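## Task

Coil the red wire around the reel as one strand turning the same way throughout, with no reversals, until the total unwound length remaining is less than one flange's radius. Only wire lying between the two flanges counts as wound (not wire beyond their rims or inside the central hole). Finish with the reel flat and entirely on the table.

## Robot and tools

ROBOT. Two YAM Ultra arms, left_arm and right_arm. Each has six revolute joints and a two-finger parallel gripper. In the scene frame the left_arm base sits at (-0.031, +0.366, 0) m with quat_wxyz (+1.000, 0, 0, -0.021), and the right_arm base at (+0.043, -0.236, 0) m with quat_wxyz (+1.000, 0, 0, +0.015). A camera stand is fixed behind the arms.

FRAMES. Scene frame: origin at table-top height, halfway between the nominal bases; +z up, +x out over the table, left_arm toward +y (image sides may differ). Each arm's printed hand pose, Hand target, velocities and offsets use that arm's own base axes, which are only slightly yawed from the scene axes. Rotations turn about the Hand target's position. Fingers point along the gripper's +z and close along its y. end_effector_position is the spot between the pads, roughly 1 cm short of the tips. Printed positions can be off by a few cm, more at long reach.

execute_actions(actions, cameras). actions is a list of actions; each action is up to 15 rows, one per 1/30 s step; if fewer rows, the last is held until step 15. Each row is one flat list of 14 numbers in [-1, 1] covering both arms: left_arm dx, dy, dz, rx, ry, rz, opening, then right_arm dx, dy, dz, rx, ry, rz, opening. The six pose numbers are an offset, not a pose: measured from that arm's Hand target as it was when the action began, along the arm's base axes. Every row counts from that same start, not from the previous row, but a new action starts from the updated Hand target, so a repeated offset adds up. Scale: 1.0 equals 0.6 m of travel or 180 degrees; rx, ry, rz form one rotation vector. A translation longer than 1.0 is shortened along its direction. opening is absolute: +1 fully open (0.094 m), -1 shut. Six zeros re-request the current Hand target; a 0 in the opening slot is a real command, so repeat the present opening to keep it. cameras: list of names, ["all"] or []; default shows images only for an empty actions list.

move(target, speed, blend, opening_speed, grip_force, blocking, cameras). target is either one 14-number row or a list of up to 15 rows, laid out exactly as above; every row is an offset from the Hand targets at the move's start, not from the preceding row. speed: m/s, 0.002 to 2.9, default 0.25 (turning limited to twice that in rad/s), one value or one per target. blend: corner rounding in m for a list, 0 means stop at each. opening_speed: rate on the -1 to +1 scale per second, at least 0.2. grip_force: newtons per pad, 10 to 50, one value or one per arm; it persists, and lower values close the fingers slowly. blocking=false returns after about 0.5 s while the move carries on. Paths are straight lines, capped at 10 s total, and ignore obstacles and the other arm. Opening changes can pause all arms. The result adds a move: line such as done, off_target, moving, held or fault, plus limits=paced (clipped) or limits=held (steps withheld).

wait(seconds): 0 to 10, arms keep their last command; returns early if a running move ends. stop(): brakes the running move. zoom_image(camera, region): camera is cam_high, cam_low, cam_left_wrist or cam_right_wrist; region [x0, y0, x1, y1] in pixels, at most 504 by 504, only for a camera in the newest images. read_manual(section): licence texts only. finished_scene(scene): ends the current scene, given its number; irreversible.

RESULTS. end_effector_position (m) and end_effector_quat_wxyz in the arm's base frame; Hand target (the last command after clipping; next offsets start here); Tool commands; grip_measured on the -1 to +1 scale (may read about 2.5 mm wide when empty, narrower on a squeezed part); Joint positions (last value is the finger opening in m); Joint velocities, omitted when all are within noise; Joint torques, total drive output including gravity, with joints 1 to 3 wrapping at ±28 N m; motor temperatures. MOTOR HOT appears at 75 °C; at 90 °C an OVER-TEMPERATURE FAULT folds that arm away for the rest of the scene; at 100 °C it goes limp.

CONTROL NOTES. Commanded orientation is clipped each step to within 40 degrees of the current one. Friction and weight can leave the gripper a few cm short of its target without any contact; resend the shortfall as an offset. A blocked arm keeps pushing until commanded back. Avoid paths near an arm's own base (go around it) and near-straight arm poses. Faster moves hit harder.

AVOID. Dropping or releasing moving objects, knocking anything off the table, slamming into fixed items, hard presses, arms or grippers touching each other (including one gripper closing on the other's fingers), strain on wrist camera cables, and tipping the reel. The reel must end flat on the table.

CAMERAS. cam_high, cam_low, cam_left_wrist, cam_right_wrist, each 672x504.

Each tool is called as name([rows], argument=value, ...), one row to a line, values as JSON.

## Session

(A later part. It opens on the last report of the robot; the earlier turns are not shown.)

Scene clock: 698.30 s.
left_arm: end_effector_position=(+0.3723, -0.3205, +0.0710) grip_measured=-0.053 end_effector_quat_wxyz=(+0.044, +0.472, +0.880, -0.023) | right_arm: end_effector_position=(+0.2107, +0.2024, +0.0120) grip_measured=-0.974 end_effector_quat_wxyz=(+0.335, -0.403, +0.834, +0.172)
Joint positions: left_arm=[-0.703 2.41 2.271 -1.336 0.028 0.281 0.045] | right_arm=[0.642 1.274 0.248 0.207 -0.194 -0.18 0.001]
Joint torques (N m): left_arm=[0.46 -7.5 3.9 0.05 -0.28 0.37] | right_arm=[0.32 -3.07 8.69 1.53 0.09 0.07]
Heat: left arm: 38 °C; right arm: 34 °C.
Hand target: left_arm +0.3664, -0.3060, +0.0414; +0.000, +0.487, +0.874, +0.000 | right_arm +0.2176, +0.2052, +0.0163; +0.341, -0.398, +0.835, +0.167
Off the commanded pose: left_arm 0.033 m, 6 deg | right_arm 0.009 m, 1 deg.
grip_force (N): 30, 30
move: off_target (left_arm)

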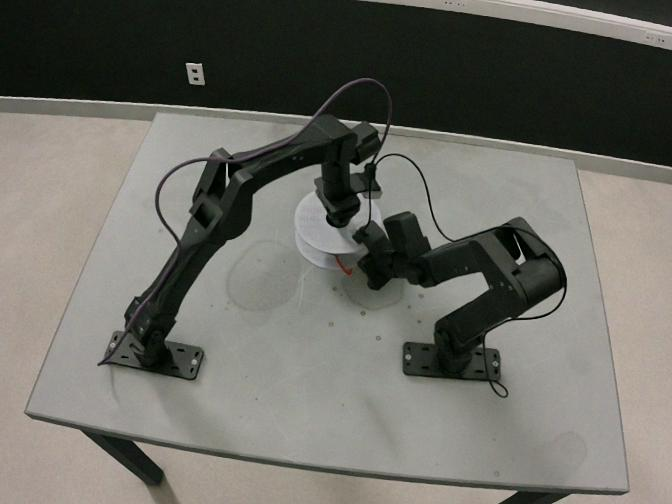

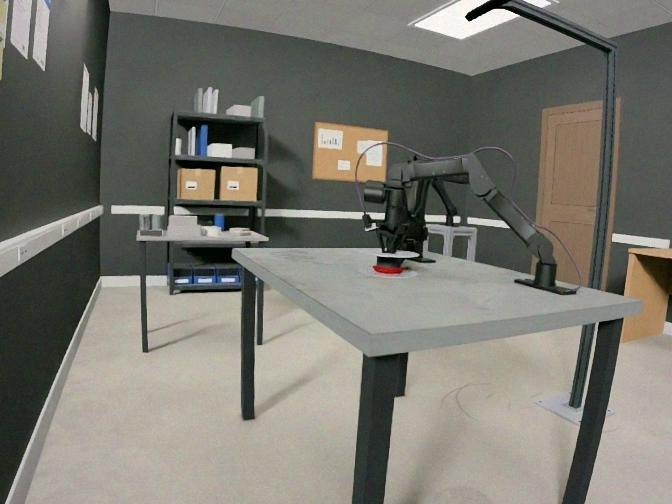

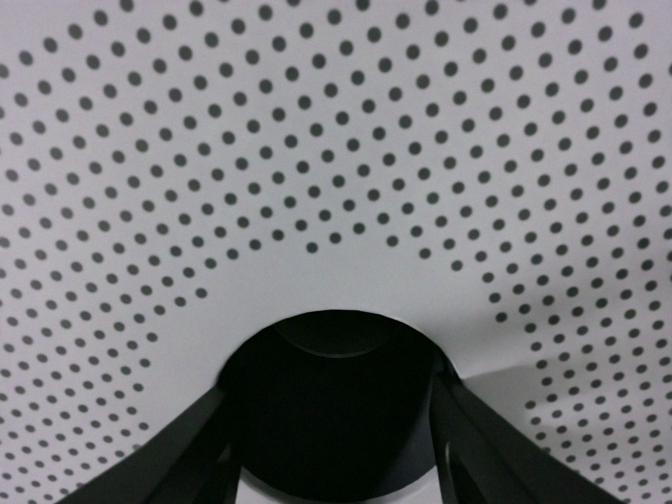

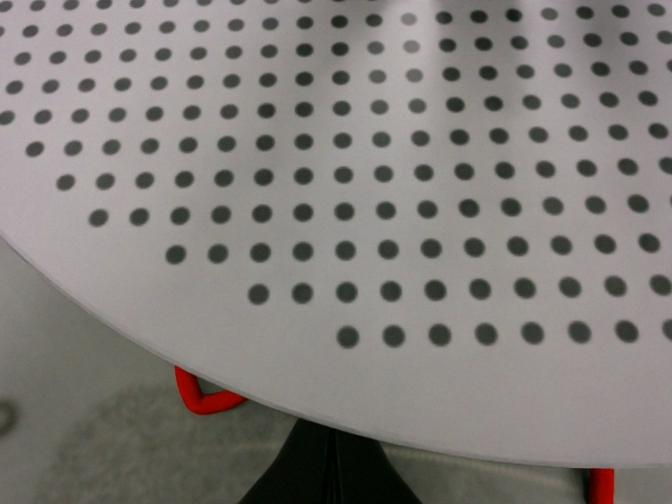

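move([
  [0,0,0,0,0,0,0.05,0,0,0,0,0,0,-0.7],
  [0,0,0,0,0,0,0.05,-0.03,-0.03,0.01,0,0,0,-0.7],
  [0,0,0,0,0,0,0.05,-0.11,-0.11,0.17,0,0,0,-0.7],
], speed=0.12, cameras=["all"])

zoom_image(camera="cam_low", region=[345, 220, 445, 290])

zoom_image(camera="cam_high", region=[260, 170, 400, 290])

Scene clock: 703.17 s.
left_arm: end_effector_position=(+0.3725, -0.3202, +0.0710) grip_measured=-0.052 end_effector_quat_wxyz=(+0.044, +0.473, +0.880, -0.022) | right_arm: end_effector_position=(+0.1530, +0.1382, +0.1081) grip_measured=-0.702 end_effector_quat_wxyz=(+0.333, -0.395, +0.841, +0.161)
Joint positions: left_arm=[-0.703 2.41 2.271 -1.336 0.026 0.283 0.045] | right_arm=[0.499 0.52 0.448 -0.78 -0.264 -0.278 0.014]
Joint torques (N m): left_arm=[0.43 -7.5 3.9 0.05 -0.27 0.36] | right_arm=[-0.76 -0.36 10.44 1.31 -0.33 -0.09]
Heat: left arm: 38 °C; right arm: 34 °C.
Hand target: left_arm +0.3663, -0.3061, +0.0414; +0.000, +0.487, +0.873, +0.000 | right_arm +0.1516, +0.1392, +0.1183; +0.341, -0.398, +0.835, +0.167
Off the commanded pose: left_arm 0.033 m, 6 deg | right_arm 0.010 m, 1 deg.
grip_force (N): 30, 30
move: off_target (left_arm)

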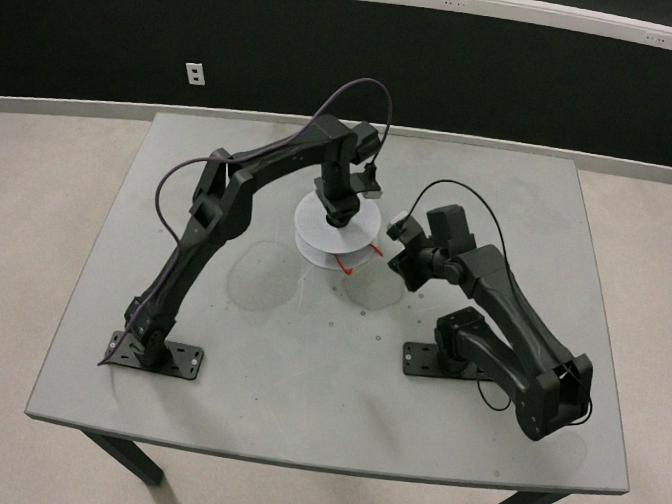

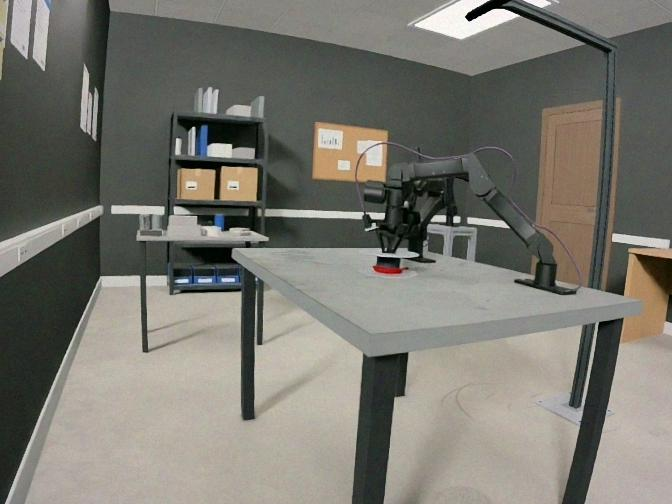

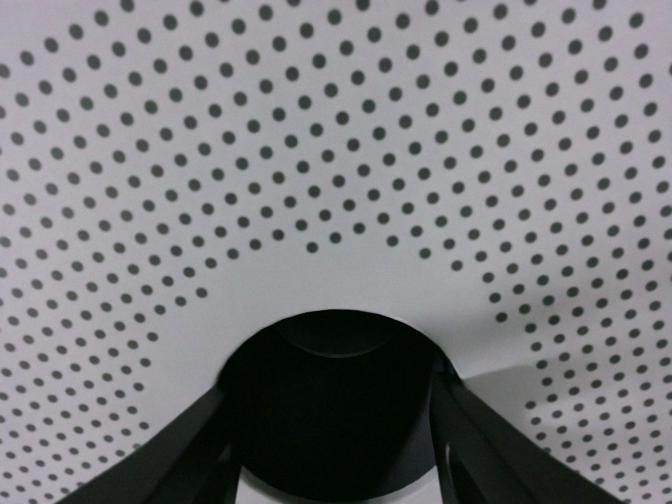

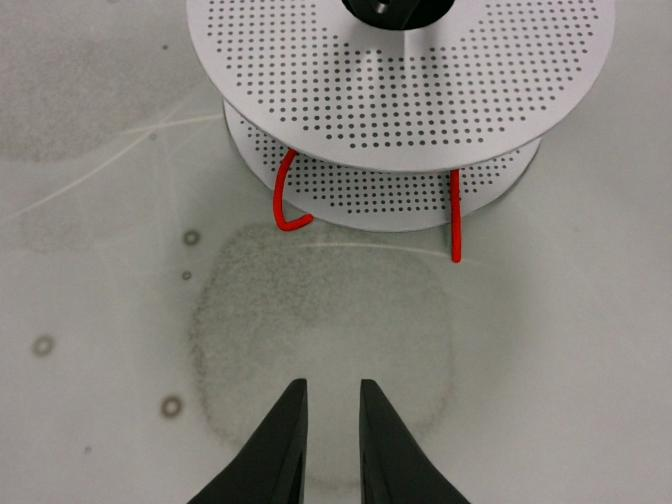

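Scaled by 5.040 from the camera's 672x504 image, which has a finer 960x720 frame.

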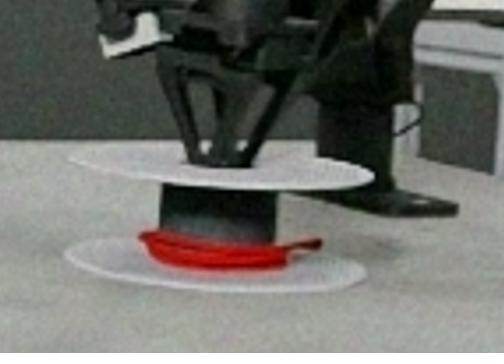

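Scaled by 3.600 from the camera's 672x504 image, which has a finer 960x720 frame.

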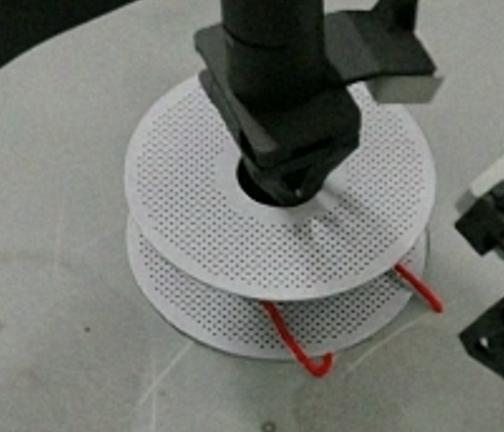

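move([
  [0,0,0.03,0,0,0,-0.6,0,0,0,0,0,0,-0.7],
  [0,0,0.03,0,0,0,-0.95,0,0,0,0,0,0,-0.7],
  [0,0,0.2,0,0,0,-0.95,0,0,0,0,0,0,-0.7],
  [-0.05,0.4,0.2,0,0,0,-0.95,0,0,0,0,0,0,-0.7],
], speed=[0.03,0.05,0.15,0.25], cameras=["all"])

zoom_image(camera="cam_low", region=[345, 220, 445, 290])

zoom_image(camera="cam_high", region=[260, 170, 400, 290])

zoom_image(camera="cam_right_wrist", region=[180, 100, 560, 320])

Scene clock: 711.30 s.
left_arm: end_effector_position=(+0.3392, -0.0638, +0.1511) grip_measured=-0.948 end_effector_quat_wxyz=(-0.016, +0.481, +0.877, -0.002) | right_arm: end_effector_position=(+0.1528, +0.1382, +0.1081) grip_measured=-0.702 end_effector_quat_wxyz=(+0.333, -0.395, +0.841, +0.161)
Joint positions: left_arm=[-0.192 1.891 1.779 -1.49 -0.007 0.812 0.002] | right_arm=[0.499 0.52 0.448 -0.78 -0.264 -0.279 0.014]
Joint torques (N m): left_arm=[-0.34 -9.95 5.05 0.08 0.07 0.11] | right_arm=[-0.8 -0.42 10.4 1.29 -0.34 -0.13]
Heat: left arm: 39 °C; right arm: 34 °C.
Hand target: left_arm +0.3363, -0.0660, +0.1614; +0.000, +0.487, +0.873, +0.000 | right_arm +0.1517, +0.1392, +0.1183; +0.341, -0.398, +0.835, +0.167
Off the commanded pose: left_arm 0.011 m, 2 deg | right_arm 0.010 m, 1 deg.
grip_force (N): 30, 30
move: off_target (left_arm)

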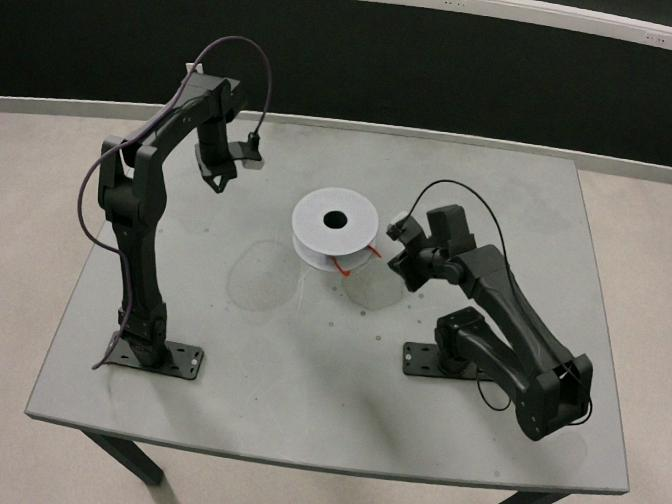

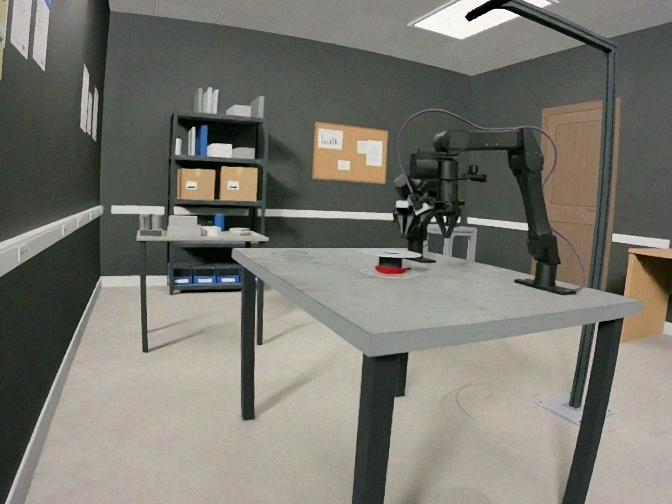

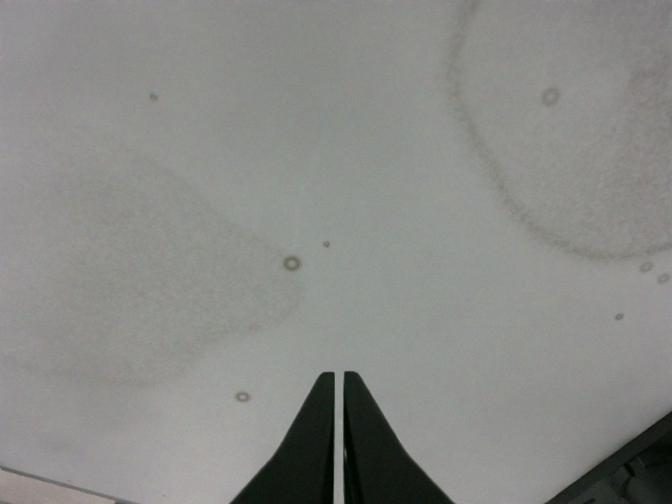

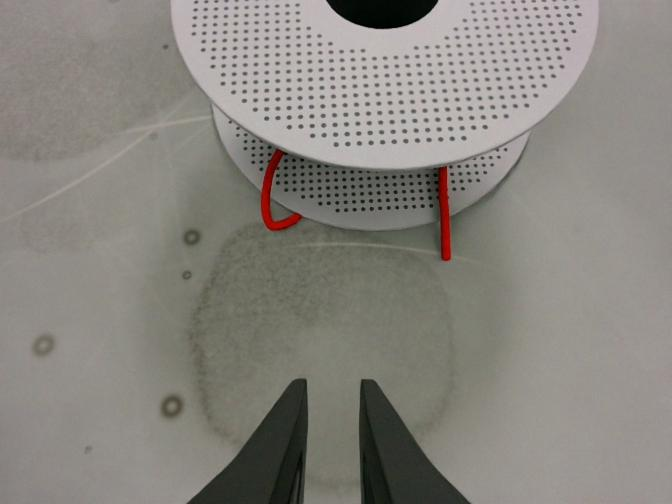

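Scaled by 5.040 from the camera's 672x504 image, which has a finer 960x720 frame.

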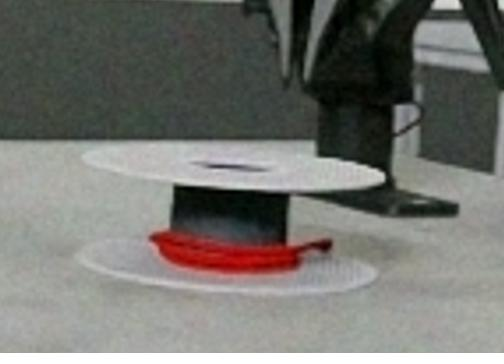

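Scaled by 3.600 from the camera's 672x504 image, which has a finer 960x720 frame.

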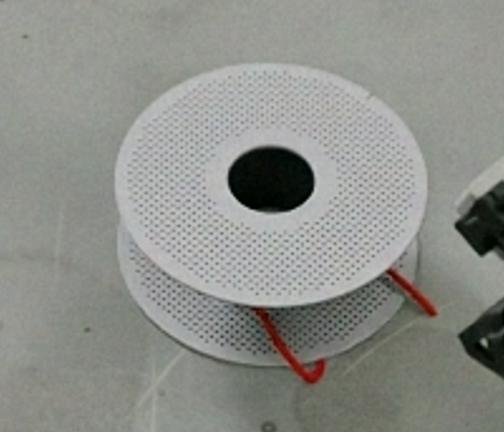

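Scaled by 1.326 from the camera's 672x504 image, which has a finer 960x720 frame.

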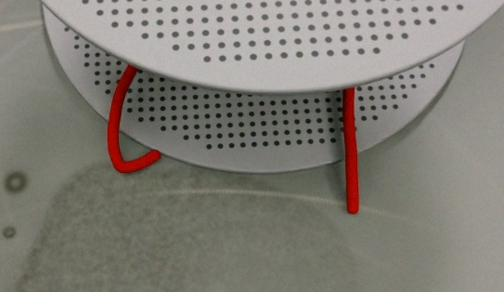

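move(target=[0,0,0,0,0,0,-0.95,0.0,0.0,-0.09,0.105,-0.095,0,-0.7], speed=0.15, cameras=["cam_right_wrist"])

zoom_image(camera="cam_right_wrist", region=[180, 100, 560, 320])

Scene clock: 714.53 s.
left_arm: end_effector_position=(+0.3392, -0.0638, +0.1511) grip_measured=-0.948 end_effector_quat_wxyz=(-0.016, +0.481, +0.876, -0.002) | right_arm: end_effector_position=(+0.1539, +0.1341, +0.0838) grip_measured=-0.702 end_effector_quat_wxyz=(+0.446, -0.365, +0.793, +0.197)
Joint positions: left_arm=[-0.192 1.891 1.779 -1.49 -0.007 0.812 0.002] | right_arm=[0.332 0.097 0.158 -0.676 -0.433 -0.305 0.014]
Joint torques (N m): left_arm=[-0.34 -9.95 5.08 0.08 0.07 0.08] | right_arm=[0.12 2.54 8.57 1.72 -0.17 -0.01]
Heat: left arm: 39 °C; right arm: 34 °C.
Hand target: left_arm +0.3363, -0.0660, +0.1614; +0.000, +0.487, +0.873, +0.000 | right_arm +0.1540, +0.1345, +0.0852; +0.447, -0.366, +0.792, +0.197 (not the last commanded pose)
Off the commanded pose: left_arm 0.011 m, 2 deg | right_arm 0.020 m, 12 deg.
grip_force (N): 30, 30
move: held (right_arm; a check stopped the path), off_target (left_arm); limits=held
pose unreachable (right arm): on one or more control steps of this call, first in action 0 (counted from 0), this arm could not follow its commanded pose, so it was not sent that pose on those steps. It may still have moved: this result reports where it is.
cause: moving toward the commanded pose would bring two parts of the arm too close to each other (its upper arm (the part past joint 2) and its wrist (the part past joint 5), with joints 3 (elbow) to 5 (wrist yaw) between them, 8 mm apart when it was first held).
Images, in order (width x height): cam_right_wrist 672x504.

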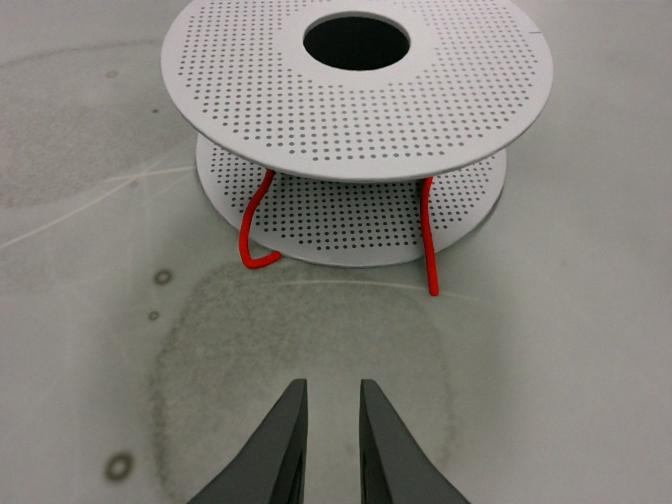

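Scaled by 1.326 from the camera's 672x504 image, which has a finer 960x720 frame.

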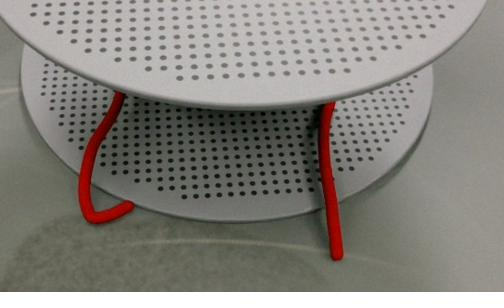

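finished_scene(scene=1)

The scene is finished: the task was done.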